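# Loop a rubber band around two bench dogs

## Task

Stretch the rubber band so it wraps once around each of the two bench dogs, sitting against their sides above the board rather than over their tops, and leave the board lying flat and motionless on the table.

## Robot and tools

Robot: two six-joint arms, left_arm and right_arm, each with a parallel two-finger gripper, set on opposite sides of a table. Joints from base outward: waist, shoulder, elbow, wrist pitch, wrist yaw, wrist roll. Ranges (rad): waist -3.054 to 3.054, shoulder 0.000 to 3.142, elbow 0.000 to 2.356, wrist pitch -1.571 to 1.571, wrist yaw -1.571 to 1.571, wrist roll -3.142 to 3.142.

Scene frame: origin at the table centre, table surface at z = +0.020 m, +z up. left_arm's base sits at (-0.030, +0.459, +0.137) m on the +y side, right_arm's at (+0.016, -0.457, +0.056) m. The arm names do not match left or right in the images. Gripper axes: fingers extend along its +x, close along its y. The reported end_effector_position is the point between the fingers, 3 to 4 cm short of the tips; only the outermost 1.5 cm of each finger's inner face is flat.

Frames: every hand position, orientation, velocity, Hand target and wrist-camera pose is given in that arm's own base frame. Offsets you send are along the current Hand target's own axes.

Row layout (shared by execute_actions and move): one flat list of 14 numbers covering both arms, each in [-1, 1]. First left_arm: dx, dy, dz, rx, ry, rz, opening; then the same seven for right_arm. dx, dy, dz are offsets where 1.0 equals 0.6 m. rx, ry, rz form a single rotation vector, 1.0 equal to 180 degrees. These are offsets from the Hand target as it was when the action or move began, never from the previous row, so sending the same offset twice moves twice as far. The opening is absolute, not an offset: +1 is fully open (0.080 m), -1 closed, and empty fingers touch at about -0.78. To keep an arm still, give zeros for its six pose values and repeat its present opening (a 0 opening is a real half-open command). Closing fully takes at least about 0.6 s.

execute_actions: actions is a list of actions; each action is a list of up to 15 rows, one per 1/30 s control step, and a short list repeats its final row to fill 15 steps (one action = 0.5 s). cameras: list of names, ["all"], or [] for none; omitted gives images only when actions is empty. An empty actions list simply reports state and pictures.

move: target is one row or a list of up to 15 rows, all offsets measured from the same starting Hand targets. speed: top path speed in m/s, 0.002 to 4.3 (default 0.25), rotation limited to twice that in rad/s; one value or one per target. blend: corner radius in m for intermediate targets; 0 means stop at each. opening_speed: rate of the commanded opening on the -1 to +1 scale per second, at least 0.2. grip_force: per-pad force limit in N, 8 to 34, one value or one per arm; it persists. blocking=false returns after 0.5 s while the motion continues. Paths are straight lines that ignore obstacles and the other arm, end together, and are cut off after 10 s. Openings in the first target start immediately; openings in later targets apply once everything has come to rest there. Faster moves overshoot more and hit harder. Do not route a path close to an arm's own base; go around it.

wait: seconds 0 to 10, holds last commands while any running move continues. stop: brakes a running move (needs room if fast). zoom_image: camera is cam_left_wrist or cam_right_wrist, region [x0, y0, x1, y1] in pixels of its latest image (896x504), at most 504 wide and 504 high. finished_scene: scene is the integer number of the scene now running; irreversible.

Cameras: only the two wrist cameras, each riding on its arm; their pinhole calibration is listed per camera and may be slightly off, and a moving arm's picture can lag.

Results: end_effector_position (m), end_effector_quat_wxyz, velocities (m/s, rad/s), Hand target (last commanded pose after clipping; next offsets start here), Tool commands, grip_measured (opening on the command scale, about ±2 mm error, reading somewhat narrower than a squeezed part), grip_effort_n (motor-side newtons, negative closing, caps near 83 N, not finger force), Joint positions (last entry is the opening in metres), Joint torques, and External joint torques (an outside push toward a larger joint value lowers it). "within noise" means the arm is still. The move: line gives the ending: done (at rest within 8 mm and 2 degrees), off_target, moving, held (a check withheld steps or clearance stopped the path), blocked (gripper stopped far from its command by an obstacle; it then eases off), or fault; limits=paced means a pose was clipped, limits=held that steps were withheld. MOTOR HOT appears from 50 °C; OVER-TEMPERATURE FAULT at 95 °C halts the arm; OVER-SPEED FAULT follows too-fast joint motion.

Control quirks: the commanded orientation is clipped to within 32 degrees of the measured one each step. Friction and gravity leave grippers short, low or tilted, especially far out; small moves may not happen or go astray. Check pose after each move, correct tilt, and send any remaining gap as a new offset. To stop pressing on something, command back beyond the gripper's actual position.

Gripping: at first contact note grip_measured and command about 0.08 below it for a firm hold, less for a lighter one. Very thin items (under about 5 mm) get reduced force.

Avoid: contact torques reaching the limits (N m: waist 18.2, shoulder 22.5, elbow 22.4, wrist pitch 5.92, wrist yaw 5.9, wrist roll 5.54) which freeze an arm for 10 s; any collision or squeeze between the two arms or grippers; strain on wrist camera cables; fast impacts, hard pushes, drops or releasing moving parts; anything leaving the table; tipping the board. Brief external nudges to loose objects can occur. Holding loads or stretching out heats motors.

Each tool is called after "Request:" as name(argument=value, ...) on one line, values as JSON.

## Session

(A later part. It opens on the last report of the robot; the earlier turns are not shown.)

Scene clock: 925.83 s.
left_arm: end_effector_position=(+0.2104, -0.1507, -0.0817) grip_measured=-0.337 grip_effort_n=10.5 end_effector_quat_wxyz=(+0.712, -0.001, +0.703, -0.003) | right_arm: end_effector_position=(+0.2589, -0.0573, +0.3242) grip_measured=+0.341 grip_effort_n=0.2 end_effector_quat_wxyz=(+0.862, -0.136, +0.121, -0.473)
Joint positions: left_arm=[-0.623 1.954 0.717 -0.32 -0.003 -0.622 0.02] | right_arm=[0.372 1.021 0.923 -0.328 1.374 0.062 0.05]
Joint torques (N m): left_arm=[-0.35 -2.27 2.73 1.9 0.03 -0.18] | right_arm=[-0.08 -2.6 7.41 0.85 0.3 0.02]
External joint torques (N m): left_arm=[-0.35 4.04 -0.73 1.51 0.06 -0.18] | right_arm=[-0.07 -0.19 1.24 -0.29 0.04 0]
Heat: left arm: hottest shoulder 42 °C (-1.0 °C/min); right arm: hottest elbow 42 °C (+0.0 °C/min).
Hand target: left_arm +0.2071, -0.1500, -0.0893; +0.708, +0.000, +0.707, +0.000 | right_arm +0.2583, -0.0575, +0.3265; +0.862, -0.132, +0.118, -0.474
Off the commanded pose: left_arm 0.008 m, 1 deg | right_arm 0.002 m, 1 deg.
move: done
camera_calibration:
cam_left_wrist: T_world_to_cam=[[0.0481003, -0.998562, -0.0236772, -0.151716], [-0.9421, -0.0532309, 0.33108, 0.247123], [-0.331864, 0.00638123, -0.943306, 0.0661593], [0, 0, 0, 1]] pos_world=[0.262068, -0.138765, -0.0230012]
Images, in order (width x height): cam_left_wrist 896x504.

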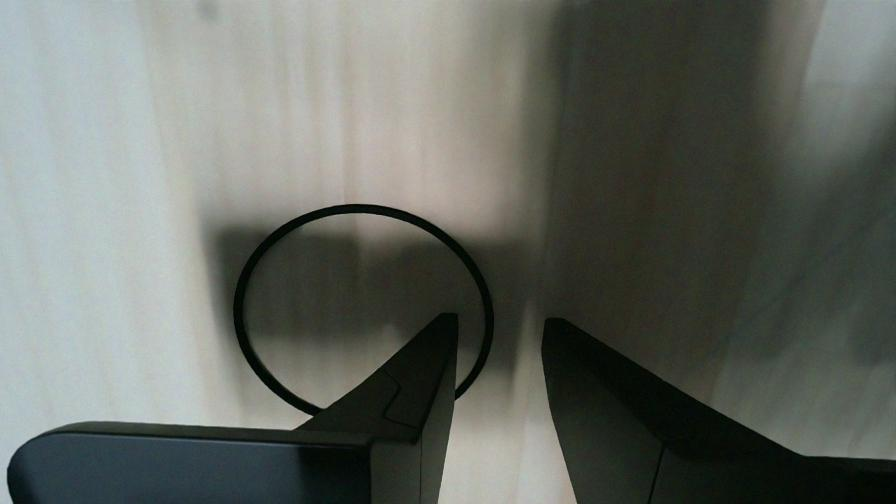

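Request:
move(target=[[0,0,0,0,0,0,-1,0,0,0,0,0,0,0.340842],[-0.23,0,0,0,0,0,-1,0,0,0,0,0,0,0.340842],[-0.24,0.025,0.283,0,0,0,-1,0,0,0,0,0,0,0.340842],[-0.182,0.025,0.278,0,0,0,-1,0,0,0,0,0,0,0.340842]], cameras=["cam_left_wrist"], blend=[0,0.03,0.005,0], speed=[0.1,0.12,0.12,0.06])

Scene clock: 941.40 s.
left_arm: end_effector_position=(+0.3768, -0.1354, +0.0266) grip_measured=-0.774 grip_effort_n=-22.6 end_effector_quat_wxyz=(+0.714, -0.004, +0.701, +0.001) | right_arm: end_effector_position=(+0.2589, -0.0573, +0.3242) grip_measured=+0.341 grip_effort_n=0.2 end_effector_quat_wxyz=(+0.862, -0.136, +0.121, -0.473)
Joint positions: left_arm=[-0.346 2.122 1.544 -0.974 -0.002 -0.353 0] | right_arm=[0.372 1.021 0.923 -0.328 1.374 0.062 0.05]
Joint torques (N m): left_arm=[-0.25 -6.81 4.3 0.52 0.05 0.19] | right_arm=[-0.09 -2.62 7.41 0.85 0.31 0.03]
External joint torques (N m): left_arm=[-0.24 2.72 -1.18 0.15 0.08 0.19] | right_arm=[-0.1 -0.29 1.26 -0.29 0.07 0.01]
Heat: left arm: hottest shoulder 42 °C (+0.0 °C/min); right arm: hottest elbow 42 °C (+0.0 °C/min).
Hand target: left_arm +0.3737, -0.1348, +0.0201; +0.708, +0.000, +0.707, +0.000 | right_arm +0.2583, -0.0575, +0.3265; +0.862, -0.132, +0.118, -0.474
Off the commanded pose: left_arm 0.007 m, 1 deg | right_arm 0.002 m, 1 deg.
move: done
camera_calibration:
cam_left_wrist: T_world_to_cam=[[0.0570326, -0.998078, -0.0242407, -0.145187], [-0.943352, -0.0618227, 0.325982, 0.368328], [-0.326854, 0.0042759, -0.945065, 0.221332], [0, 0, 0, 1]] pos_world=[0.428086, -0.123083, 0.0855858]
Images, in order (width x height): cam_left_wrist 896x504.

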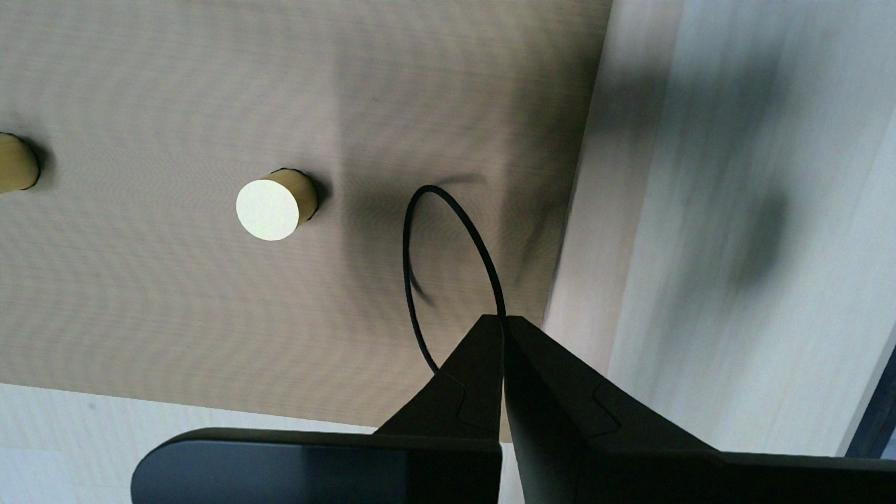

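Request:
move(target=[0.0868,-0.0853,0,0,0,0,-1,0,0,0,0,0,0,0.340842], cameras=["cam_left_wrist"], speed=0.07)

Scene clock: 956.20 s.
left_arm: end_effector_position=(+0.3724, -0.1844, -0.0290) grip_measured=-0.774 grip_effort_n=-22.6 end_effector_quat_wxyz=(+0.708, +0.002, +0.706, -0.001) | right_arm: end_effector_position=(+0.2589, -0.0573, +0.3242) grip_measured=+0.341 grip_effort_n=0.2 end_effector_quat_wxyz=(+0.862, -0.136, +0.121, -0.473)
Joint positions: left_arm=[-0.46 2.274 1.558 -0.852 -0.002 -0.456 0] | right_arm=[0.372 1.021 0.923 -0.328 1.374 0.062 0.05]
Joint torques (N m): left_arm=[-0.2 -7.25 6.52 0.45 -0.01 -0.24] | right_arm=[-0.08 -2.63 7.41 0.85 0.3 0.02]
External joint torques (N m): left_arm=[-0.28 2.99 1.3 0.1 0.03 -0.24] | right_arm=[-0.06 -0.18 1.19 -0.3 0.04 0]
Heat: left arm: hottest shoulder 45 °C (+2.0 °C/min); right arm: hottest elbow 42 °C (+0.0 °C/min).
Hand target: left_arm +0.3739, -0.1861, -0.0319; +0.708, +0.000, +0.707, +0.000 | right_arm +0.2583, -0.0575, +0.3265; +0.862, -0.132, +0.118, -0.474
Off the commanded pose: left_arm 0.004 m, 0 deg | right_arm 0.002 m, 1 deg.
move: done
camera_calibration:
cam_left_wrist: T_world_to_cam=[[0.0451756, -0.998516, -0.0304013, -0.19098], [-0.938917, -0.0528329, 0.340064, 0.379598], [-0.341166, 0.0131817, -0.939911, 0.17471], [0, 0, 0, 1]] pos_world=[0.424644, -0.172944, 0.0293179]
Images, in order (width x height): cam_left_wrist 896x504.

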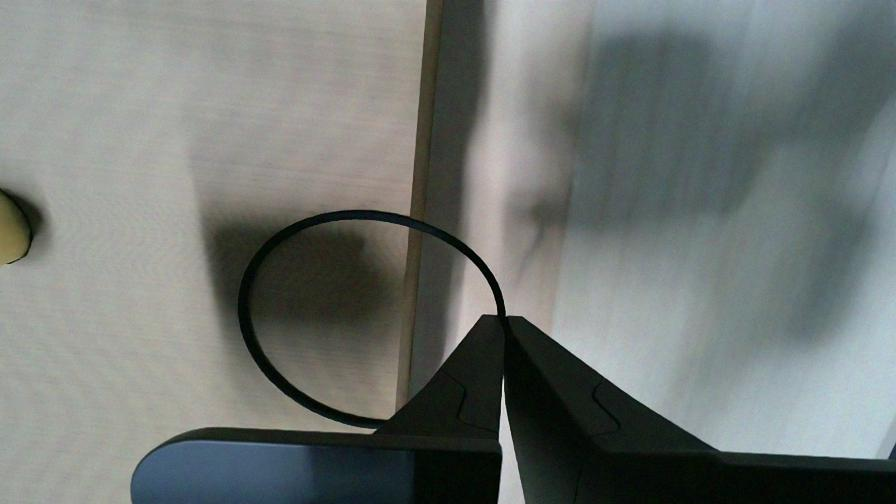

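Request:
move(target=[[0,0,0,0,0,0,-0.6,0,0,0,0,0,0,0.340842],[0.0175,0,-0.003,0,0,0,-0.6,0,0,0,0,0,0,0.340842]], cameras=["cam_left_wrist"], speed=0.05, opening_speed=0.6)

Scene clock: 965.67 s.
left_arm: end_effector_position=(+0.3767, -0.1866, -0.0350) grip_measured=-0.602 grip_effort_n=13.3 end_effector_quat_wxyz=(+0.714, -0.002, +0.700, -0.004) | right_arm: end_effector_position=(+0.2589, -0.0573, +0.3242) grip_measured=+0.341 grip_effort_n=0.2 end_effector_quat_wxyz=(+0.862, -0.136, +0.121, -0.473)
Joint positions: left_arm=[-0.46 2.288 1.555 -0.817 -0.002 -0.458 0.008] | right_arm=[0.372 1.021 0.923 -0.328 1.374 0.062 0.05]
Joint torques (N m): left_arm=[-0.16 -7.43 3.96 0.53 0.03 -0.23] | right_arm=[-0.08 -2.62 7.41 0.85 0.3 0.03]
External joint torques (N m): left_arm=[-0.16 2.76 -1.17 0.16 0.06 -0.23] | right_arm=[-0.1 -0.25 1.24 -0.3 0.06 0.01]
Heat: left arm: hottest shoulder 46 °C (+4.0 °C/min); right arm: hottest elbow 42 °C (+0.0 °C/min).
Hand target: left_arm +0.3720, -0.1860, -0.0425; +0.707, +0.000, +0.707, +0.000 | right_arm +0.2583, -0.0575, +0.3265; +0.862, -0.132, +0.118, -0.474
Off the commanded pose: left_arm 0.009 m, 1 deg | right_arm 0.002 m, 1 deg.
move: off_target (left_arm)
camera_calibration:
cam_left_wrist: T_world_to_cam=[[0.0474854, -0.998645, -0.0212907, -0.194144], [-0.944358, -0.0518289, 0.324811, 0.387331], [-0.325475, 0.00468219, -0.945539, 0.162793], [0, 0, 0, 1]] pos_world=[0.427983, -0.174568, 0.0239845]
Images, in order (width x height): cam_left_wrist 896x504.

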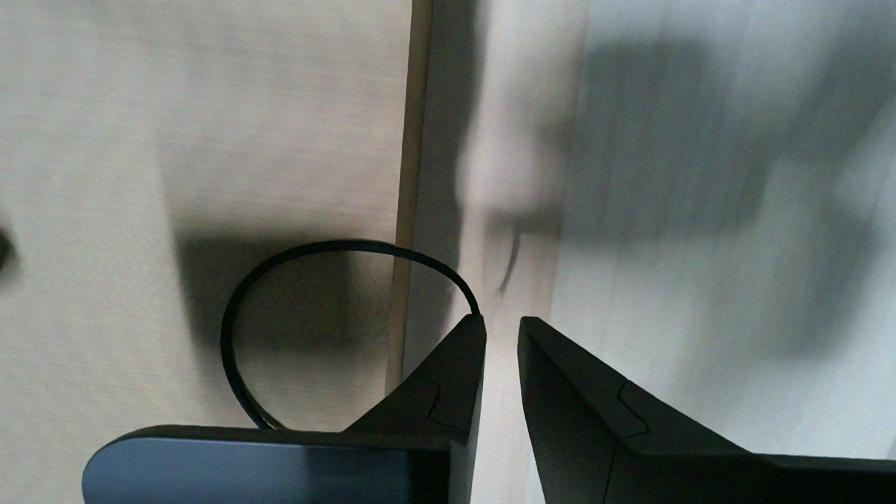

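Request:
zoom_image(camera="cam_left_wrist", region=[400, 230, 600, 342])

Request:
zoom_image(camera="cam_left_wrist", region=[200, 220, 500, 460])

Scaled by 2.520.

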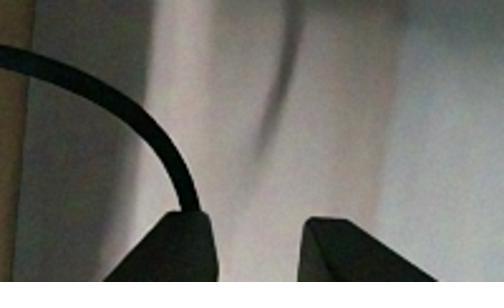

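Scaled by 1.680.

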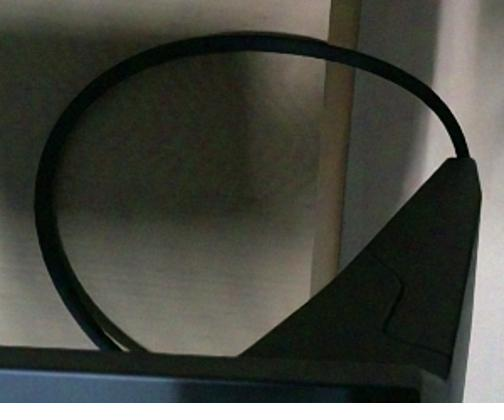

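Request:
move(target=[-0.03,0,0,0,0,0,-0.335,0,0,0,0,0,0,0.340842], cameras=["cam_left_wrist"], speed=0.05, opening_speed=0.6)

Scene clock: 981.53 s.
left_arm: end_effector_position=(+0.3688, -0.1826, -0.0314) grip_measured=-0.338 grip_effort_n=13.7 end_effector_quat_wxyz=(+0.701, +0.004, +0.713, +0.003) | right_arm: end_effector_position=(+0.2589, -0.0573, +0.3242) grip_measured=+0.341 grip_effort_n=0.2 end_effector_quat_wxyz=(+0.862, -0.136, +0.121, -0.473)
Joint positions: left_arm=[-0.46 2.281 1.559 -0.867 -0.002 -0.458 0.02] | right_arm=[0.372 1.021 0.923 -0.328 1.374 0.062 0.05]
Joint torques (N m): left_arm=[-0.25 -9.65 6.45 0.17 0.01 -0.24] | right_arm=[-0.06 -2.61 7.43 0.85 0.3 0.02]
External joint torques (N m): left_arm=[-0.26 0.54 1.31 -0.13 0.04 -0.24] | right_arm=[-0.05 -0.21 1.24 -0.3 0.05 0]
Heat: left arm: hottest shoulder 47 °C (+5.0 °C/min); right arm: hottest elbow 42 °C (+0.0 °C/min).
Hand target: left_arm +0.3720, -0.1861, -0.0244; +0.708, +0.000, +0.707, +0.000 | right_arm +0.2583, -0.0575, +0.3265; +0.862, -0.132, +0.118, -0.474
Off the commanded pose: left_arm 0.008 m, 1 deg | right_arm 0.002 m, 1 deg.
move: done
camera_calibration:
cam_left_wrist: T_world_to_cam=[[0.0463665, -0.9981, -0.0405891, -0.189824], [-0.932244, -0.0578323, 0.357178, 0.374399], [-0.358847, 0.0212779, -0.933154, 0.179379], [0, 0, 0, 1]] pos_world=[0.422202, -0.171628, 0.0259568]
Images, in order (width x height): cam_left_wrist 896x504.

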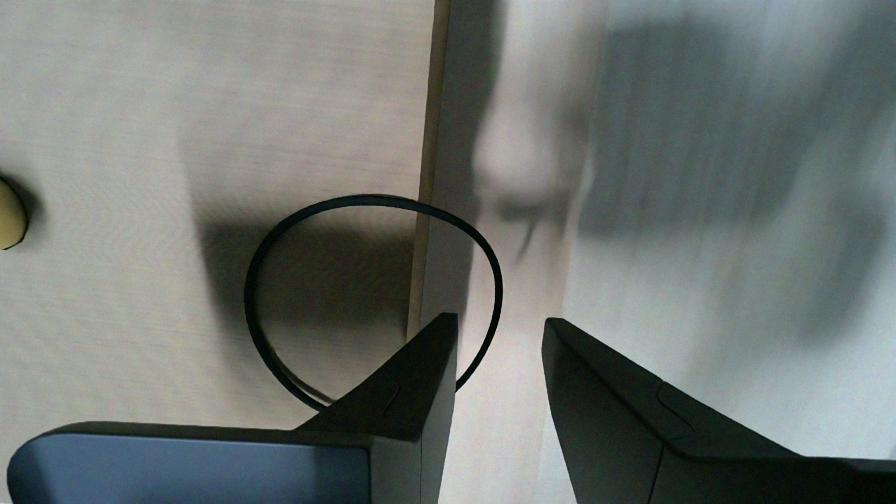

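Request:
move(target=[0.0293,0.005,0,0,0,0,-0.335,0,0,0,0,0,0,0.340842], cameras=["cam_left_wrist"], speed=0.05)

Scene clock: 993.53 s.
left_arm: end_effector_position=(+0.3755, -0.1860, -0.0346) grip_measured=-0.337 grip_effort_n=13.7 end_effector_quat_wxyz=(+0.714, -0.002, +0.700, -0.004) | right_arm: end_effector_position=(+0.2589, -0.0573, +0.3242) grip_measured=+0.341 grip_effort_n=0.2 end_effector_quat_wxyz=(+0.862, -0.136, +0.121, -0.473)
Joint positions: left_arm=[-0.46 2.283 1.548 -0.814 -0.002 -0.458 0.02] | right_arm=[0.372 1.021 0.923 -0.328 1.374 0.062 0.05]
Joint torques (N m): left_arm=[0.22 -7.27 4.09 0.52 0.03 -0.02] | right_arm=[-0.09 -2.64 7.4 0.85 0.3 0.02]
External joint torques (N m): left_arm=[0.24 2.9 -1.04 0.15 0.05 -0.02] | right_arm=[-0.1 -0.24 1.18 -0.31 0.06 0]
Heat: left arm: hottest shoulder 48 °C (+7.0 °C/min); right arm: hottest elbow 43 °C (+1.0 °C/min).
Hand target: left_arm +0.3720, -0.1830, -0.0421; +0.707, +0.000, +0.707, +0.000 | right_arm +0.2583, -0.0575, +0.3265; +0.862, -0.132, +0.118, -0.474
Off the commanded pose: left_arm 0.009 m, 1 deg | right_arm 0.002 m, 1 deg.
move: off_target (left_arm)
camera_calibration:
cam_left_wrist: T_world_to_cam=[[0.0474854, -0.998645, -0.0212907, -0.193479], [-0.944358, -0.0518289, 0.324811, 0.386099], [-0.325475, 0.00468219, -0.945539, 0.162778], [0, 0, 0, 1]] pos_world=[0.426783, -0.173968, 0.0243845]
Images, in order (width x height): cam_left_wrist 896x504.

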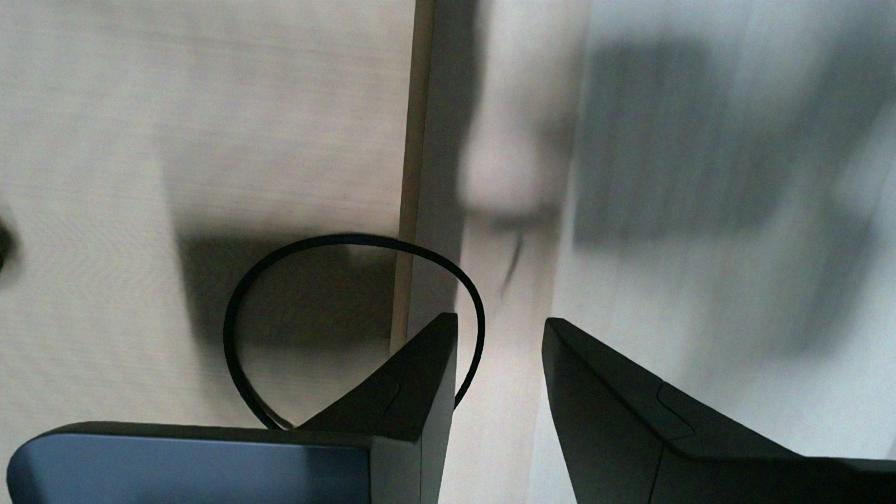

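Request:
move(target=[0,0,0,0,0,0,-1,0,0,0,0,0,0,0.340842], cameras=["cam_left_wrist"], opening_speed=0.8)

Request:
zoom_image(camera="cam_left_wrist", region=[400, 230, 600, 342])

Scene clock: 1003.57 s.
left_arm: end_effector_position=(+0.3755, -0.1860, -0.0346) grip_measured=-0.775 grip_effort_n=-12.8 end_effector_quat_wxyz=(+0.714, -0.002, +0.700, -0.004) | right_arm: end_effector_position=(+0.2589, -0.0573, +0.3242) grip_measured=+0.341 grip_effort_n=0.2 end_effector_quat_wxyz=(+0.862, -0.136, +0.121, -0.473)
Joint positions: left_arm=[-0.46 2.283 1.548 -0.814 -0.002 -0.458 0] | right_arm=[0.372 1.021 0.923 -0.328 1.374 0.062 0.05]
Joint torques (N m): left_arm=[0.01 -7.04 3.9 0.48 -0.02 0] | right_arm=[-0.08 -2.61 7.42 0.85 0.31 0.02]
External joint torques (N m): left_arm=[0 3.23 -1.3 0.1 0.01 0] | right_arm=[-0.09 -0.25 1.29 -0.28 0.06 0.01]
Heat: left arm: hottest shoulder 49 °C (+7.0 °C/min); right arm: hottest elbow 43 °C (+1.0 °C/min).
Hand target: left_arm +0.3720, -0.1830, -0.0421; +0.707, +0.000, +0.707, +0.000 | right_arm +0.2583, -0.0575, +0.3265; +0.862, -0.132, +0.118, -0.474
Off the commanded pose: left_arm 0.009 m, 1 deg | right_arm 0.002 m, 1 deg.
move: off_target (left_arm)
camera_calibration:
cam_left_wrist: T_world_to_cam=[[0.0474854, -0.998645, -0.0212907, -0.193479], [-0.944358, -0.0518289, 0.324811, 0.386099], [-0.325475, 0.00468219, -0.945539, 0.162778], [0, 0, 0, 1]] pos_world=[0.426783, -0.173968, 0.0243845]
Images, in order (width x height): cam_left_wrist 896x504.

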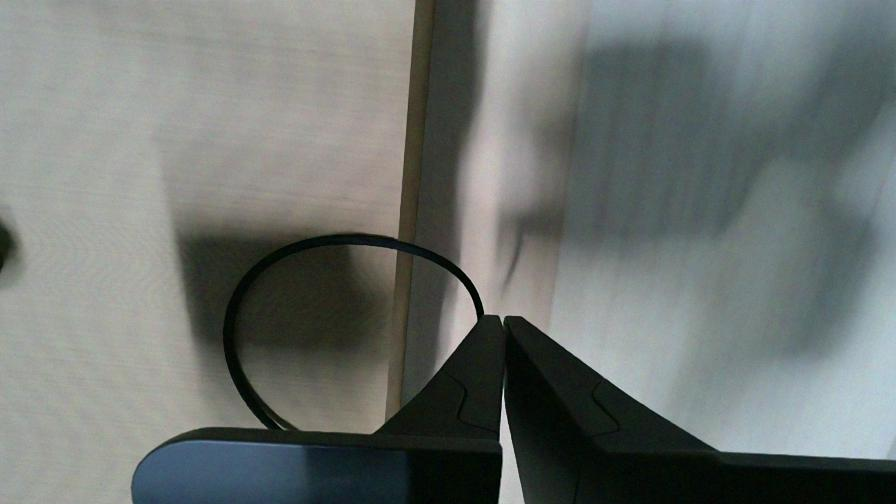

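Scaled by 2.520.

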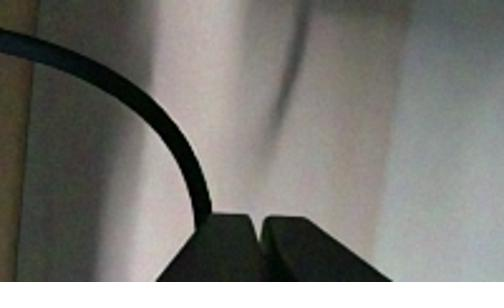

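Request:
move(target=[[0,0,0,0,0,0,-0.335,0,0,0,0,0,0,0.340842],[-0.065,0,0,0,0,0,-0.335,0,0,0,0,0,0,0.340842]], cameras=["cam_left_wrist"], speed=0.08)

Request:
zoom_image(camera="cam_left_wrist", region=[200, 120, 560, 400])

Scene clock: 1022.77 s.
left_arm: end_effector_position=(+0.3686, -0.1825, -0.0084) grip_measured=-0.337 grip_effort_n=13.7 end_effector_quat_wxyz=(+0.703, +0.004, +0.711, +0.002) | right_arm: end_effector_position=(+0.2589, -0.0573, +0.3242) grip_measured=+0.341 grip_effort_n=0.2 end_effector_quat_wxyz=(+0.862, -0.136, +0.121, -0.473)
Joint positions: left_arm=[-0.46 2.238 1.585 -0.932 -0.002 -0.458 0.02] | right_arm=[0.372 1.021 0.923 -0.328 1.374 0.062 0.05]
Joint torques (N m): left_arm=[0.1 -9.38 6.33 0.13 0.02 0.02] | right_arm=[-0.08 -2.62 7.41 0.84 0.31 0.02]
External joint torques (N m): left_arm=[0.16 0.78 1 -0.19 0.05 0.02] | right_arm=[-0.09 -0.25 1.24 -0.3 0.06 0]
Heat: left arm: hottest shoulder 51 °C (+6.1 °C/min); right arm: hottest elbow 43 °C (+1.0 °C/min). Fold the left arm in close to its base, or ease its load, before you think long.
Hand target: left_arm +0.3719, -0.1830, -0.0031; +0.707, +0.000, +0.707, +0.000 | right_arm +0.2583, -0.0575, +0.3265; +0.862, -0.132, +0.118, -0.474
Off the commanded pose: left_arm 0.006 m, 1 deg | right_arm 0.002 m, 1 deg.
MOTOR HOT: joint 2 (shoulder) of the left arm reports 51 °C; the controller stops that arm at 95 °C. To cool a motor, set the load down, stop pushing, or move to a pose that needs little force.
move: done
camera_calibration:
cam_left_wrist: T_world_to_cam=[[0.0465512, -0.998179, -0.0383737, -0.188865], [-0.933723, -0.0571316, 0.353408, 0.366598], [-0.354957, 0.0193788, -0.934682, 0.19895], [0, 0, 0, 1]] pos_world=[0.421712, -0.171432, 0.0491481]
Images, in order (width x height): cam_left_wrist 896x504.

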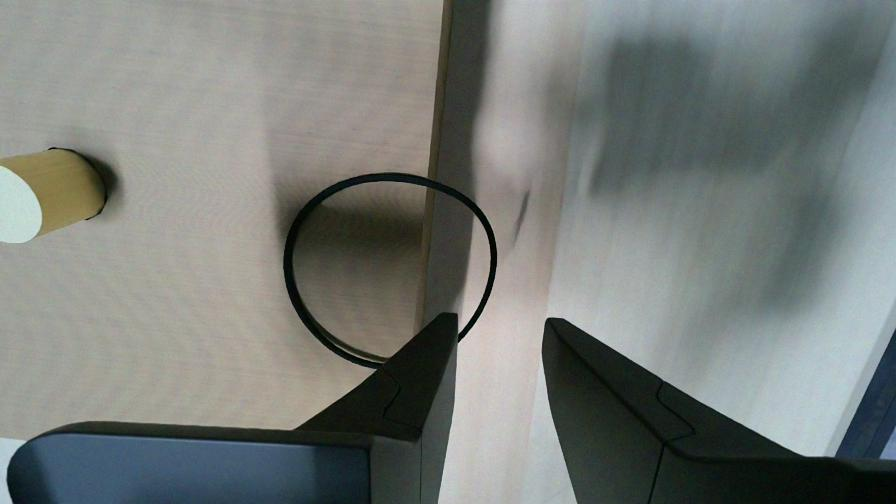

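Scaled by 1.400.

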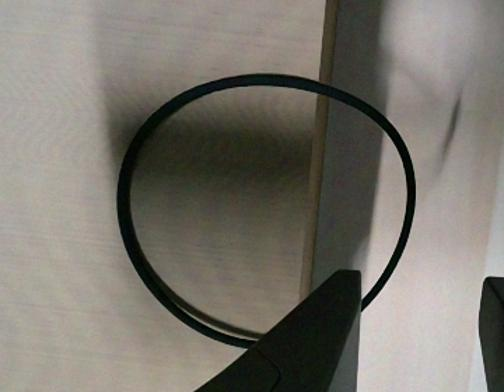

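Request:
move(target=[[0.08,0.0035,0.003,0,0,0,-0.335,0,0,0,0,0,0,0.340842],[0.08,0.0035,0.003,0,0,0,-1,0,0,0,0,0,0,0.340842]], cameras=["cam_left_wrist"], speed=0.08, opening_speed=0.8)

Request:
zoom_image(camera="cam_left_wrist", region=[400, 230, 600, 342])

Scene clock: 1036.83 s.
left_arm: end_effector_position=(+0.3768, -0.1838, -0.0445) grip_measured=-0.773 grip_effort_n=-25.4 end_effector_quat_wxyz=(+0.713, -0.003, +0.701, -0.001) | right_arm: end_effector_position=(+0.2589, -0.0573, +0.3242) grip_measured=+0.341 grip_effort_n=0.2 end_effector_quat_wxyz=(+0.862, -0.136, +0.121, -0.473)
Joint positions: left_arm=[-0.454 2.304 1.541 -0.789 -0.002 -0.457 0] | right_arm=[0.372 1.021 0.923 -0.328 1.374 0.062 0.05]
Joint torques (N m): left_arm=[0.17 -7.35 4.15 0.5 -0.01 0.2] | right_arm=[-0.09 -2.62 7.4 0.85 0.31 0.02]
External joint torques (N m): left_arm=[0.15 2.85 -0.91 0.14 0.03 0.2] | right_arm=[-0.08 -0.24 1.22 -0.3 0.06 0]
Heat: left arm: hottest shoulder 53 °C (+6.1 °C/min); right arm: hottest elbow 43 °C (+1.0 °C/min). Fold the left arm in close to its base, or ease its load, before you think long.
Hand target: left_arm +0.3739, -0.1809, -0.0511; +0.707, +0.000, +0.707, +0.000 | right_arm +0.2583, -0.0575, +0.3265; +0.862, -0.132, +0.118, -0.474
Off the commanded pose: left_arm 0.008 m, 1 deg | right_arm 0.002 m, 1 deg.
MOTOR HOT: still on. Joint 2 (shoulder) of the left arm reports 53 °C.
move: done
camera_calibration:
cam_left_wrist: T_world_to_cam=[[0.0528243, -0.998347, -0.0226354, -0.193592], [-0.943287, -0.0573248, 0.326992, 0.389451], [-0.327749, 0.00407858, -0.944756, 0.154663], [0, 0, 0, 1]] pos_world=[0.428281, -0.171578, 0.0143892]
Images, in order (width x height): cam_left_wrist 896x504.

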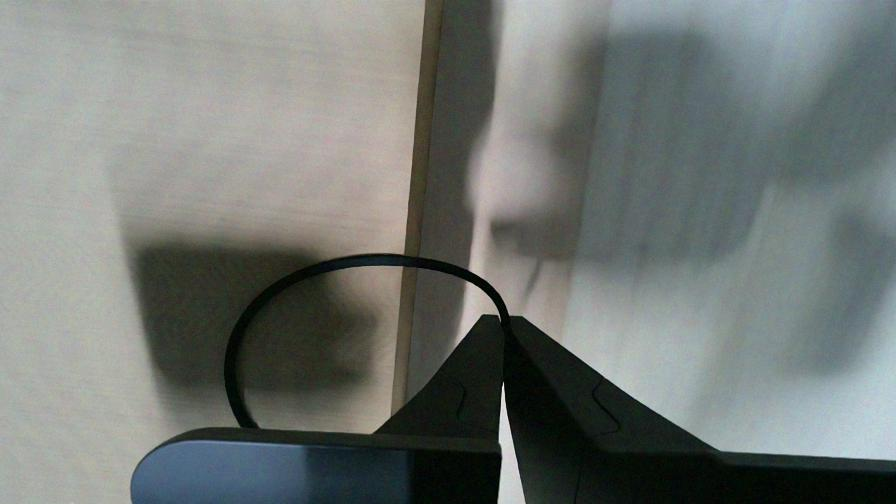

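Scaled by 2.520.

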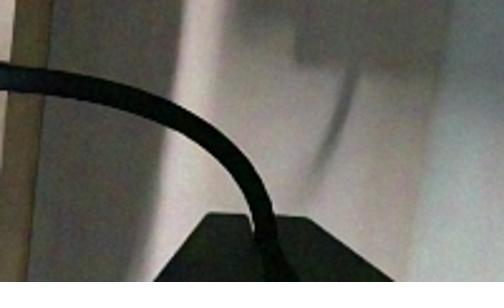

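Request:
move(target=[[-0.15,0,0,0,0,0,-1,0,0,0,0,0,0,0.340842],[-0.2185,0.41,0.0185,0,0,0,-1,0,0,0,0,0,0,0.340842],[-0.145,0.41,0.0185,0,0,0,-1,0,0,0,0,0,0,0.340842]], cameras=["cam_left_wrist"], blend=[0.04,0.01,0], speed=[0.1,0.15,0.08])

Scene clock: 1050.33 s.
left_arm: end_effector_position=(+0.3872, +0.0664, +0.0421) grip_measured=-0.773 grip_effort_n=-25.4 end_effector_quat_wxyz=(+0.713, -0.002, +0.701, +0.005) | right_arm: end_effector_position=(+0.2589, -0.0573, +0.3242) grip_measured=+0.341 grip_effort_n=0.2 end_effector_quat_wxyz=(+0.862, -0.136, +0.121, -0.473)
Joint positions: left_arm=[0.169 2.076 1.538 -1.014 -0.001 0.16 0] | right_arm=[0.372 1.021 0.923 -0.328 1.374 0.062 0.05]
Joint torques (N m): left_arm=[-0.04 -6.75 4.65 0.48 0.1 0.3] | right_arm=[-0.08 -2.63 7.42 0.86 0.3 0.02]
External joint torques (N m): left_arm=[-0.11 2.58 -0.92 0.11 0.11 0.3] | right_arm=[-0.09 -0.26 1.27 -0.29 0.05 0]
Heat: left arm: hottest shoulder 52 °C (+4.0 °C/min); right arm: hottest elbow 43 °C (+0.0 °C/min). Fold the left arm in close to its base, or ease its load, before you think long.
Hand target: left_arm +0.3847, +0.0652, +0.0359; +0.708, +0.000, +0.707, +0.000 | right_arm +0.2583, -0.0575, +0.3265; +0.862, -0.132, +0.118, -0.474
Off the commanded pose: left_arm 0.007 m, 1 deg | right_arm 0.002 m, 1 deg.
MOTOR HOT: still on. Joint 2 (shoulder) of the left arm reports 52 °C.
move: done
camera_calibration:
cam_left_wrist: T_world_to_cam=[[0.0597054, -0.997659, -0.0333366, 0.0553409], [-0.942975, -0.0673255, 0.325983, 0.385773], [-0.327465, 0.0119726, -0.944788, 0.238246], [0, 0, 0, 1]] pos_world=[0.438487, 0.0783313, 0.101181]
Images, in order (width x height): cam_left_wrist 896x504.

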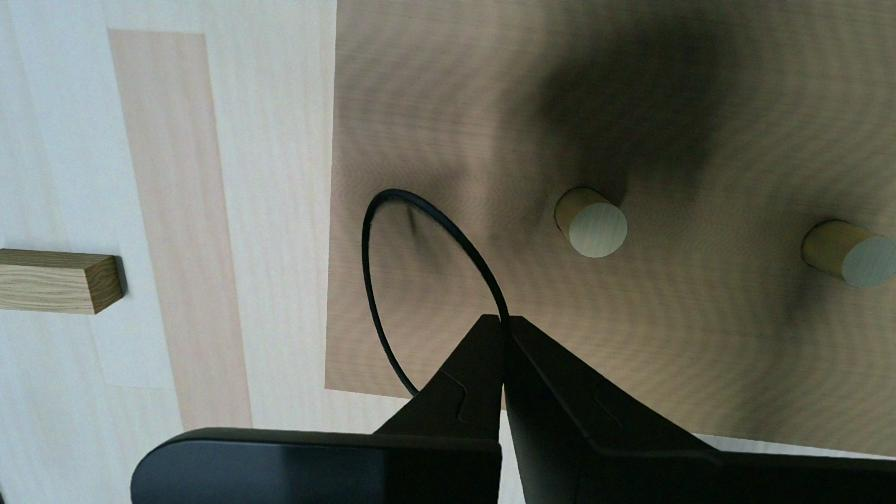

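Request:
move(target=[[0.0417,0,0.0122,0,0,0,-1,0,0,0,0,0,0,0.340842],[0.0565,-0.0503,0.0122,0,0,0,-1,0,0,0,0,0,0,0.340842],[0.1032,-0.1287,0.0122,0,0,0,-1,0,0,0,0,0,0,0.340842]], cameras=["cam_left_wrist"], blend=0.005, speed=0.08)

Scene clock: 1063.73 s.
left_arm: end_effector_position=(+0.3959, -0.0117, -0.0194) grip_measured=-0.773 grip_effort_n=-25.4 end_effector_quat_wxyz=(+0.714, +0.002, +0.700, -0.001) | right_arm: end_effector_position=(+0.2589, -0.0573, +0.3242) grip_measured=+0.341 grip_effort_n=-0.2 end_effector_quat_wxyz=(+0.862, -0.136, +0.121, -0.473)
Joint positions: left_arm=[-0.03 2.179 1.437 -0.809 -0.001 -0.025 0] | right_arm=[0.372 1.021 0.923 -0.328 1.374 0.062 0.05]
Joint torques (N m): left_arm=[0.11 -6.76 4.14 0.51 0.04 -0.17] | right_arm=[-0.08 -2.61 7.42 0.85 0.3 0.03]
External joint torques (N m): left_arm=[0.1 2.88 -1.04 0.13 0.05 -0.17] | right_arm=[-0.08 -0.17 1.16 -0.32 0.05 0]
Heat: left arm: hottest shoulder 53 °C (+4.1 °C/min); right arm: hottest elbow 43 °C (+0.0 °C/min). Fold the left arm in close to its base, or ease its load, before you think long.
Hand target: left_arm +0.3921, -0.0120, -0.0260; +0.708, +0.000, +0.707, +0.000 | right_arm +0.2583, -0.0575, +0.3265; +0.862, -0.132, +0.118, -0.474
Off the commanded pose: left_arm 0.008 m, 1 deg | right_arm 0.002 m, 1 deg.
MOTOR HOT: still on. Joint 2 (shoulder) of the left arm reports 53 °C.
move: done
camera_calibration:
cam_left_wrist: T_world_to_cam=[[0.0452538, -0.998527, -0.0299413, -0.0193953], [-0.944363, -0.0525348, 0.324684, 0.409494], [-0.325778, 0.0135823, -0.945349, 0.18323], [0, 0, 0, 1]] pos_world=[0.447281, -0.000342737, 0.0396796]
Images, in order (width x height): cam_left_wrist 896x504.

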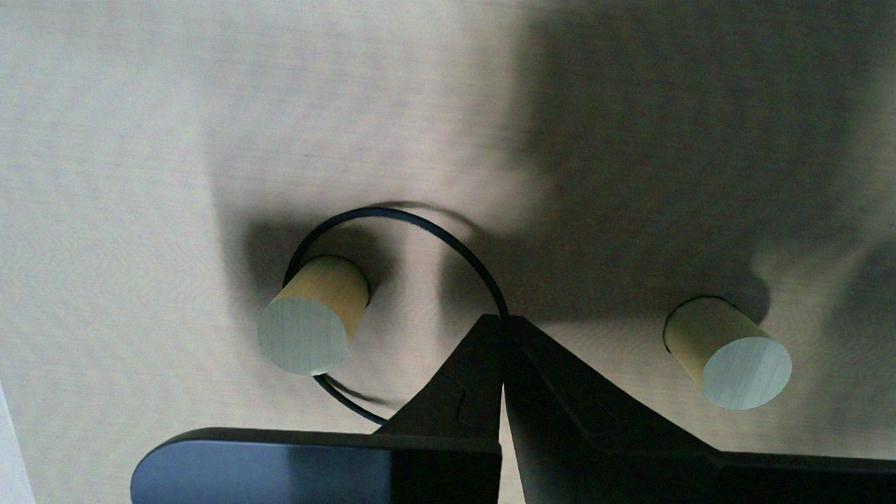

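Request:
move(target=[[-0.0483,0,0.0207,0,0,0,-1,0,0,0,0,0,0,0.340842],[-0.0483,-0.16,0.0248,0,0,0,-1,0,0,0,0,0,0,0.340842]], cameras=["cam_left_wrist"], blend=0.005, speed=0.08)

Scene clock: 1078.93 s.
left_arm: end_effector_position=(+0.4053, -0.0970, +0.0032) grip_measured=-0.774 grip_effort_n=-25.4 end_effector_quat_wxyz=(+0.706, +0.001, +0.708, +0.010) | right_arm: end_effector_position=(+0.2589, -0.0573, +0.3242) grip_measured=+0.341 grip_effort_n=0.2 end_effector_quat_wxyz=(+0.862, -0.136, +0.121, -0.473)
Joint positions: left_arm=[-0.24 2.234 1.628 -0.971 -0.015 -0.254 0] | right_arm=[0.372 1.021 0.923 -0.328 1.374 0.062 0.05]
Joint torques (N m): left_arm=[-1.51 -7.53 7.73 0.38 0.5 -0.26] | right_arm=[-0.08 -2.62 7.42 0.85 0.31 0.02]
External joint torques (N m): left_arm=[-1.58 2.67 2.32 0.05 0.53 -0.26] | right_arm=[-0.08 -0.23 1.24 -0.29 0.06 0]
Heat: left arm: hottest shoulder 52 °C (+2.0 °C/min); right arm: hottest elbow 43 °C (+0.0 °C/min). Fold the left arm in close to its base, or ease its load, before you think long.
Hand target: left_arm +0.4071, -0.1080, +0.0031; +0.708, +0.000, +0.707, +0.000 | right_arm +0.2583, -0.0575, +0.3265; +0.862, -0.132, +0.118, -0.474
Off the commanded pose: left_arm 0.011 m, 1 deg | right_arm 0.002 m, 1 deg.
MOTOR HOT: still on. Joint 2 (shoulder) of the left arm reports 52 °C.
move: off_target (left_arm)
camera_calibration:
cam_left_wrist: T_world_to_cam=[[0.0627706, -0.996952, -0.046339, -0.111175], [-0.935924, -0.074924, 0.34414, 0.400806], [-0.346563, 0.0217679, -0.937774, 0.217969], [0, 0, 0, 1]] pos_world=[0.457643, -0.0855506, 0.0613206]
Images, in order (width x height): cam_left_wrist 896x504.

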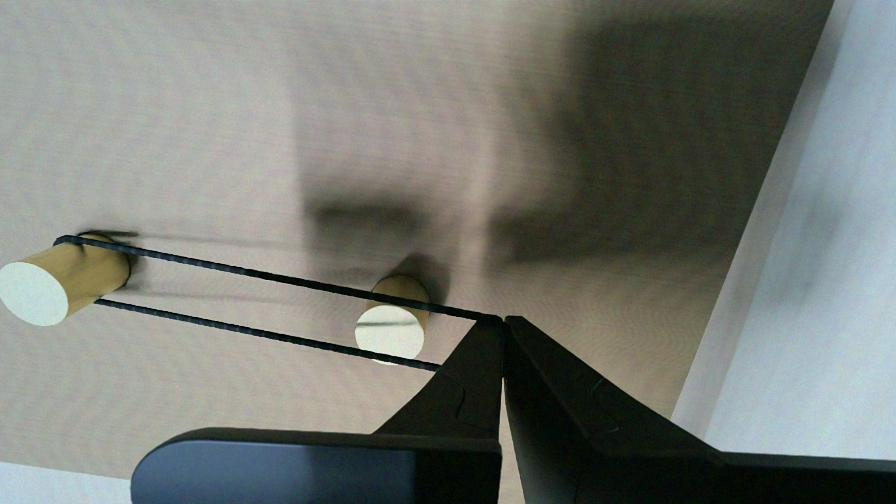

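Request:
move(target=[0.0552,0,-0.0088,0,0,0,-1,0,0,0,0,0,0,0.340842], cameras=["cam_left_wrist"], speed=0.06)

Scene clock: 1089.17 s.
left_arm: end_effector_position=(+0.4074, -0.0974, -0.0227) grip_measured=-0.774 grip_effort_n=-25.8 end_effector_quat_wxyz=(+0.714, -0.002, +0.700, +0.010) | right_arm: end_effector_position=(+0.2589, -0.0573, +0.3242) grip_measured=+0.341 grip_effort_n=0.2 end_effector_quat_wxyz=(+0.862, -0.136, +0.121, -0.473)
Joint positions: left_arm=[-0.24 2.265 1.569 -0.859 -0.015 -0.257 0] | right_arm=[0.372 1.021 0.923 -0.328 1.374 0.062 0.05]
Joint torques (N m): left_arm=[-1.85 -6.81 4.11 0.79 0.45 -0.25] | right_arm=[-0.07 -2.61 7.41 0.85 0.3 0.02]
External joint torques (N m): left_arm=[-1.98 3.34 -1.15 0.42 0.48 -0.25] | right_arm=[-0.06 -0.26 1.26 -0.29 0.05 0]
Heat: left arm: hottest shoulder 53 °C (+1.0 °C/min); right arm: hottest elbow 43 °C (+0.0 °C/min). Fold the left arm in close to its base, or ease its load, before you think long.
Hand target: left_arm +0.4018, -0.1080, -0.0301; +0.708, +0.000, +0.707, +0.000 | right_arm +0.2583, -0.0575, +0.3265; +0.862, -0.132, +0.118, -0.474
Off the commanded pose: left_arm 0.014 m, 2 deg | right_arm 0.002 m, 1 deg.
MOTOR HOT: still on. Joint 2 (shoulder) of the left arm reports 53 °C.
move: off_target (left_arm)
camera_calibration:
cam_left_wrist: T_world_to_cam=[[0.0667832, -0.996971, -0.0398624, -0.114476], [-0.943054, -0.0761187, 0.323813, 0.414062], [-0.325867, 0.0159671, -0.945281, 0.185252], [0, 0, 0, 1]] pos_world=[0.458496, -0.0855695, 0.0364725]
Images, in order (width x height): cam_left_wrist 896x504.

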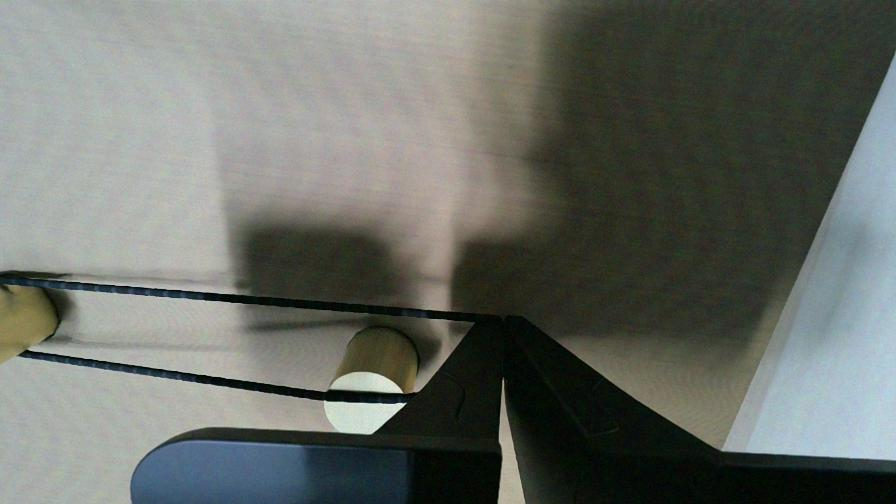

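Request:
move(target=[0.0,0,-0.03,0,0,0,-1,0,0,0,0,0,0,0.340842], cameras=["cam_left_wrist"], speed=0.05)

Scene clock: 1095.07 s.
left_arm: end_effector_position=(+0.3917, -0.0968, -0.0277) grip_measured=-0.774 grip_effort_n=-25.4 end_effector_quat_wxyz=(+0.713, -0.001, +0.701, +0.012) | right_arm: end_effector_position=(+0.2589, -0.0573, +0.3242) grip_measured=+0.341 grip_effort_n=0.2 end_effector_quat_wxyz=(+0.862, -0.136, +0.121, -0.473)
Joint positions: left_arm=[-0.249 2.223 1.475 -0.809 -0.02 -0.268 0] | right_arm=[0.372 1.021 0.923 -0.328 1.374 0.062 0.05]
Joint torques (N m): left_arm=[-2.05 -8.43 3.19 0.35 0.64 -0.24] | right_arm=[-0.08 -2.64 7.4 0.85 0.3 0.01]
External joint torques (N m): left_arm=[-2.05 1.35 -1.9 -0.01 0.68 -0.24] | right_arm=[-0.1 -0.23 1.2 -0.3 0.06 -0.01]
Heat: left arm: hottest shoulder 52 °C (-1.0 °C/min); right arm: hottest elbow 43 °C (+0.0 °C/min). Fold the left arm in close to its base, or ease its load, before you think long.
Hand target: left_arm +0.3839, -0.1082, -0.0301; +0.708, +0.000, +0.707, +0.000 | right_arm +0.2583, -0.0575, +0.3265; +0.862, -0.132, +0.118, -0.474
Off the commanded pose: left_arm 0.014 m, 2 deg | right_arm 0.002 m, 1 deg.
MOTOR HOT: still on. Joint 2 (shoulder) of the left arm reports 52 °C.
move: off_target (left_arm)
camera_calibration:
cam_left_wrist: T_world_to_cam=[[0.0687179, -0.99664, -0.0445793, -0.113809], [-0.942321, -0.0795155, 0.325129, 0.40035], [-0.327581, 0.0196658, -0.944618, 0.176487], [0, 0, 0, 1]] pos_world=[0.442893, -0.0850634, 0.0314736]
Images, in order (width x height): cam_left_wrist 896x504.

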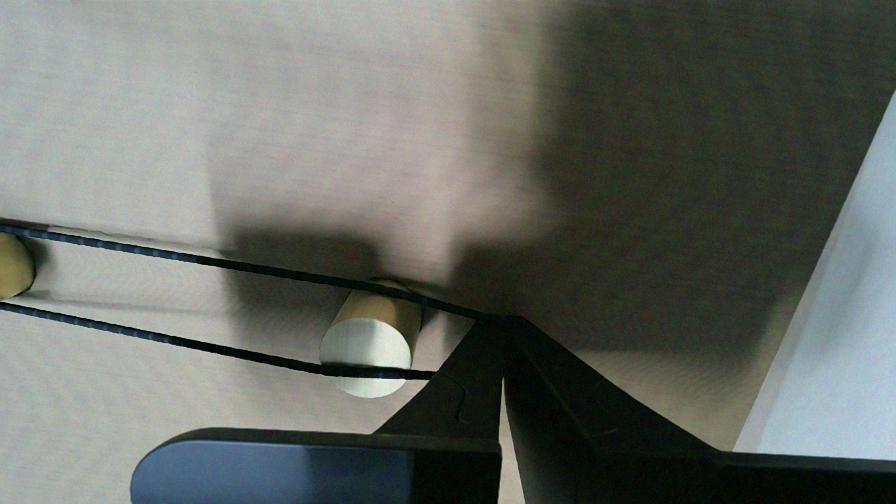

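Request:
move(target=[-0.0067,0.0,-0.025,0,0,0,-1,0,0,0,0,0,0,0.340842], cameras=["cam_left_wrist"], speed=0.05)

Scene clock: 1100.20 s.
left_arm: end_effector_position=(+0.3755, -0.0968, -0.0274) grip_measured=-0.774 grip_effort_n=-25.4 end_effector_quat_wxyz=(+0.710, -0.001, +0.704, +0.013) | right_arm: end_effector_position=(+0.2589, -0.0573, +0.3242) grip_measured=+0.341 grip_effort_n=0.2 end_effector_quat_wxyz=(+0.862, -0.136, +0.121, -0.473)
Joint positions: left_arm=[-0.26 2.177 1.397 -0.786 -0.02 -0.279 0] | right_arm=[0.372 1.021 0.923 -0.328 1.374 0.062 0.05]
Joint torques (N m): left_arm=[-2.03 -8.94 3.24 0.15 0.66 -0.21] | right_arm=[-0.09 -2.63 7.39 0.85 0.31 0.02]
External joint torques (N m): left_arm=[-2.06 0.52 -1.82 -0.21 0.69 -0.21] | right_arm=[-0.07 -0.25 1.25 -0.29 0.06 0]
Heat: left arm: hottest shoulder 54 °C (+2.0 °C/min); right arm: hottest elbow 43 °C (+0.0 °C/min). Fold the left arm in close to its base, or ease its load, before you think long.
Hand target: left_arm +0.3688, -0.1082, -0.0261; +0.708, +0.000, +0.707, +0.000 | right_arm +0.2583, -0.0575, +0.3265; +0.862, -0.132, +0.118, -0.474
Off the commanded pose: left_arm 0.013 m, 2 deg | right_arm 0.002 m, 1 deg.
MOTOR HOT: still on. Joint 2 (shoulder) of the left arm reports 54 °C.
move: off_target (left_arm)
camera_calibration:
cam_left_wrist: T_world_to_cam=[[0.069149, -0.996494, -0.0470916, -0.112823], [-0.939656, -0.0809139, 0.332415, 0.38408], [-0.33506, 0.0212637, -0.941957, 0.174507], [0, 0, 0, 1]] pos_world=[0.427175, -0.0850606, 0.0313906]
Images, in order (width x height): cam_left_wrist 896x504.

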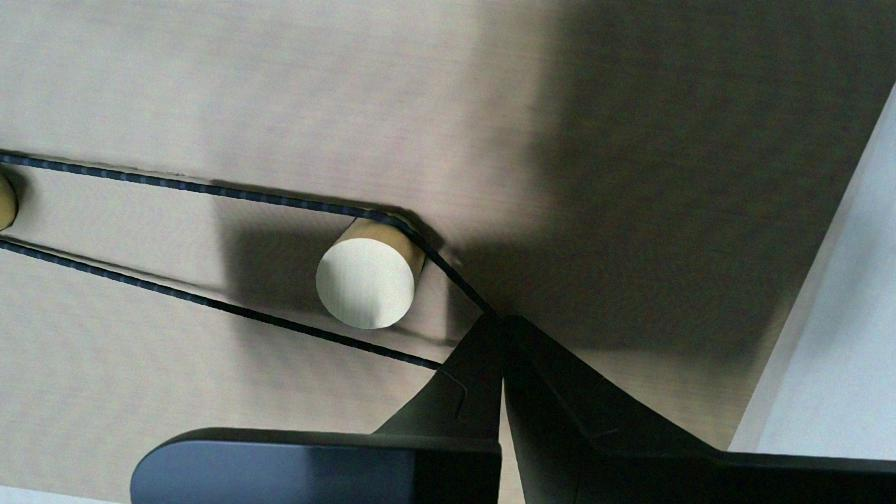

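Request:
move(target=[-0.0017,-0.0208,0.0067,0,0,0.139,-1,0,0,0,0,0,0,0.340842], cameras=["cam_left_wrist"], speed=0.1)

Scene clock: 1128.77 s.
left_arm: end_effector_position=(+0.3757, -0.1098, -0.0216) grip_measured=-0.774 grip_effort_n=-24.9 end_effector_quat_wxyz=(+0.692, +0.151, +0.687, +0.162) | right_arm: end_effector_position=(+0.2589, -0.0573, +0.3242) grip_measured=+0.341 grip_effort_n=0.2 end_effector_quat_wxyz=(+0.862, -0.136, +0.121, -0.473)
Joint positions: left_arm=[-0.436 2.332 1.623 -1.058 -0.404 -0.493 0] | right_arm=[0.372 1.021 0.923 -0.328 1.374 0.062 0.05]
Joint torques (N m): left_arm=[-1.89 -7.5 6.31 -0.29 0.16 -0.23] | right_arm=[-0.07 -2.61 7.43 0.85 0.3 0.02]
External joint torques (N m): left_arm=[-1.75 2.68 1.47 -0.29 0.42 -0.21] | right_arm=[-0.09 -0.25 1.3 -0.28 0.06 0]
Heat: left arm: hottest shoulder 59 °C (+7.1 °C/min); right arm: hottest elbow 43 °C (+0.0 °C/min). Fold the left arm in close to its base, or ease its load, before you think long.
Hand target: left_arm +0.3729, -0.1206, -0.0250; +0.691, +0.153, +0.690, +0.153 | right_arm +0.2583, -0.0575, +0.3265; +0.862, -0.132, +0.118, -0.474
Off the commanded pose: left_arm 0.012 m, 1 deg | right_arm 0.002 m, 1 deg.
MOTOR HOT: still on. Joint 2 (shoulder) of the left arm reports 59 °C.
move: off_target (left_arm)
camera_calibration:
cam_left_wrist: T_world_to_cam=[[0.0666429, -0.886612, -0.457688, -0.121497], [-0.937673, -0.212451, 0.275017, 0.364836], [-0.341069, 0.410834, -0.84551, 0.227418], [0, 0, 0, 1]] pos_world=[0.427759, -0.123642, 0.0363408]
Images, in order (width x height): cam_left_wrist 896x504.

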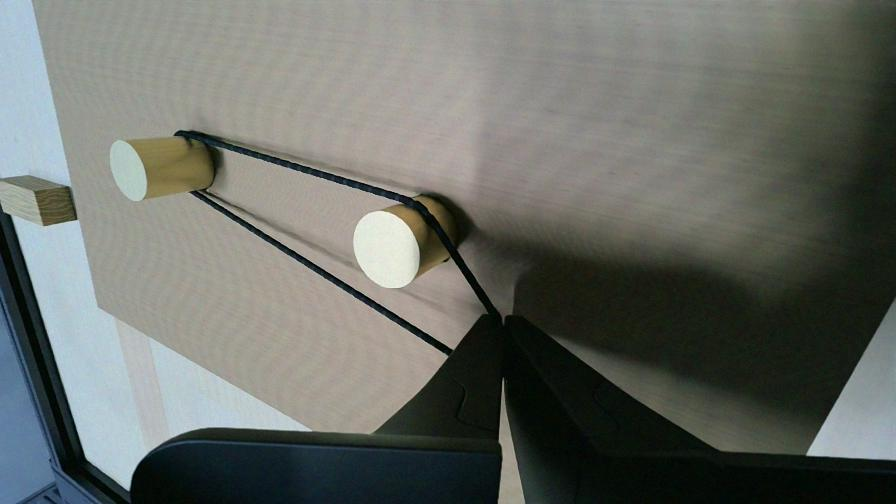

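Request:
move(target=[0.0102,0.0063,0.007,0,0,0,-1,0,0,0,0,0,0,0.340842], cameras=["cam_left_wrist"], speed=0.05)

Scene clock: 1140.93 s.
left_arm: end_effector_position=(+0.3778, -0.1071, -0.0252) grip_measured=-0.774 grip_effort_n=-24.9 end_effector_quat_wxyz=(+0.692, +0.149, +0.687, +0.164) | right_arm: end_effector_position=(+0.2589, -0.0573, +0.3242) grip_measured=+0.341 grip_effort_n=0.2 end_effector_quat_wxyz=(+0.862, -0.136, +0.121, -0.473)
Joint positions: left_arm=[-0.428 2.342 1.624 -1.047 -0.405 -0.488 0] | right_arm=[0.372 1.021 0.923 -0.328 1.374 0.062 0.05]
Joint torques (N m): left_arm=[-1.22 -7.35 5.95 0.04 0.15 0.22] | right_arm=[-0.07 -2.61 7.41 0.85 0.3 0.02]
External joint torques (N m): left_arm=[-1.23 2.9 1.12 0.04 0.43 0.24] | right_arm=[-0.07 -0.14 1.15 -0.31 0.04 0]
Heat: left arm: hottest shoulder 56 °C (+4.1 °C/min); right arm: hottest elbow 43 °C (+0.0 °C/min). Fold the left arm in close to its base, or ease its load, before you think long.
Hand target: left_arm +0.3771, -0.1146, -0.0290; +0.691, +0.153, +0.690, +0.153 | right_arm +0.2583, -0.0575, +0.3265; +0.862, -0.132, +0.118, -0.474
Off the commanded pose: left_arm 0.008 m, 1 deg | right_arm 0.002 m, 1 deg.
MOTOR HOT: still on. Joint 2 (shoulder) of the left arm reports 56 °C.
move: done
camera_calibration:
cam_left_wrist: T_world_to_cam=[[0.0704538, -0.886312, -0.457698, -0.122189], [-0.936994, -0.216192, 0.274414, 0.36768], [-0.342167, 0.409527, -0.845701, 0.224266], [0, 0, 0, 1]] pos_world=[0.429859, -0.120651, 0.0328393]
Images, in order (width x height): cam_left_wrist 896x504.

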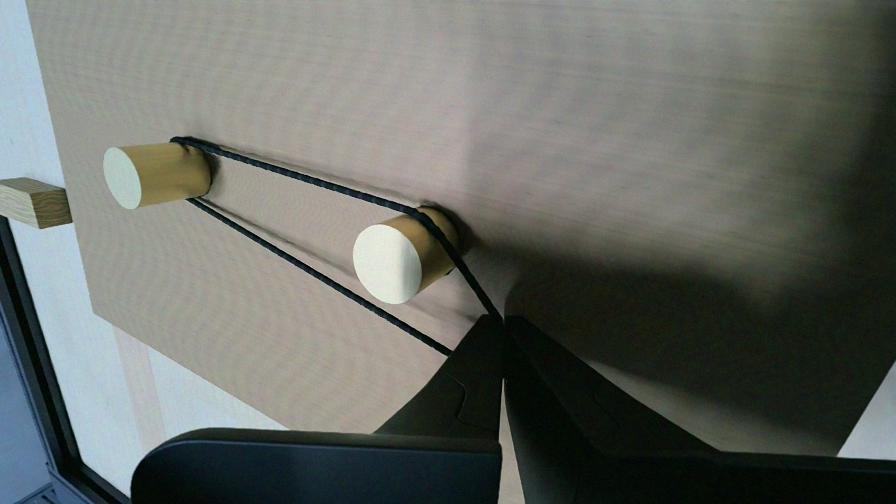

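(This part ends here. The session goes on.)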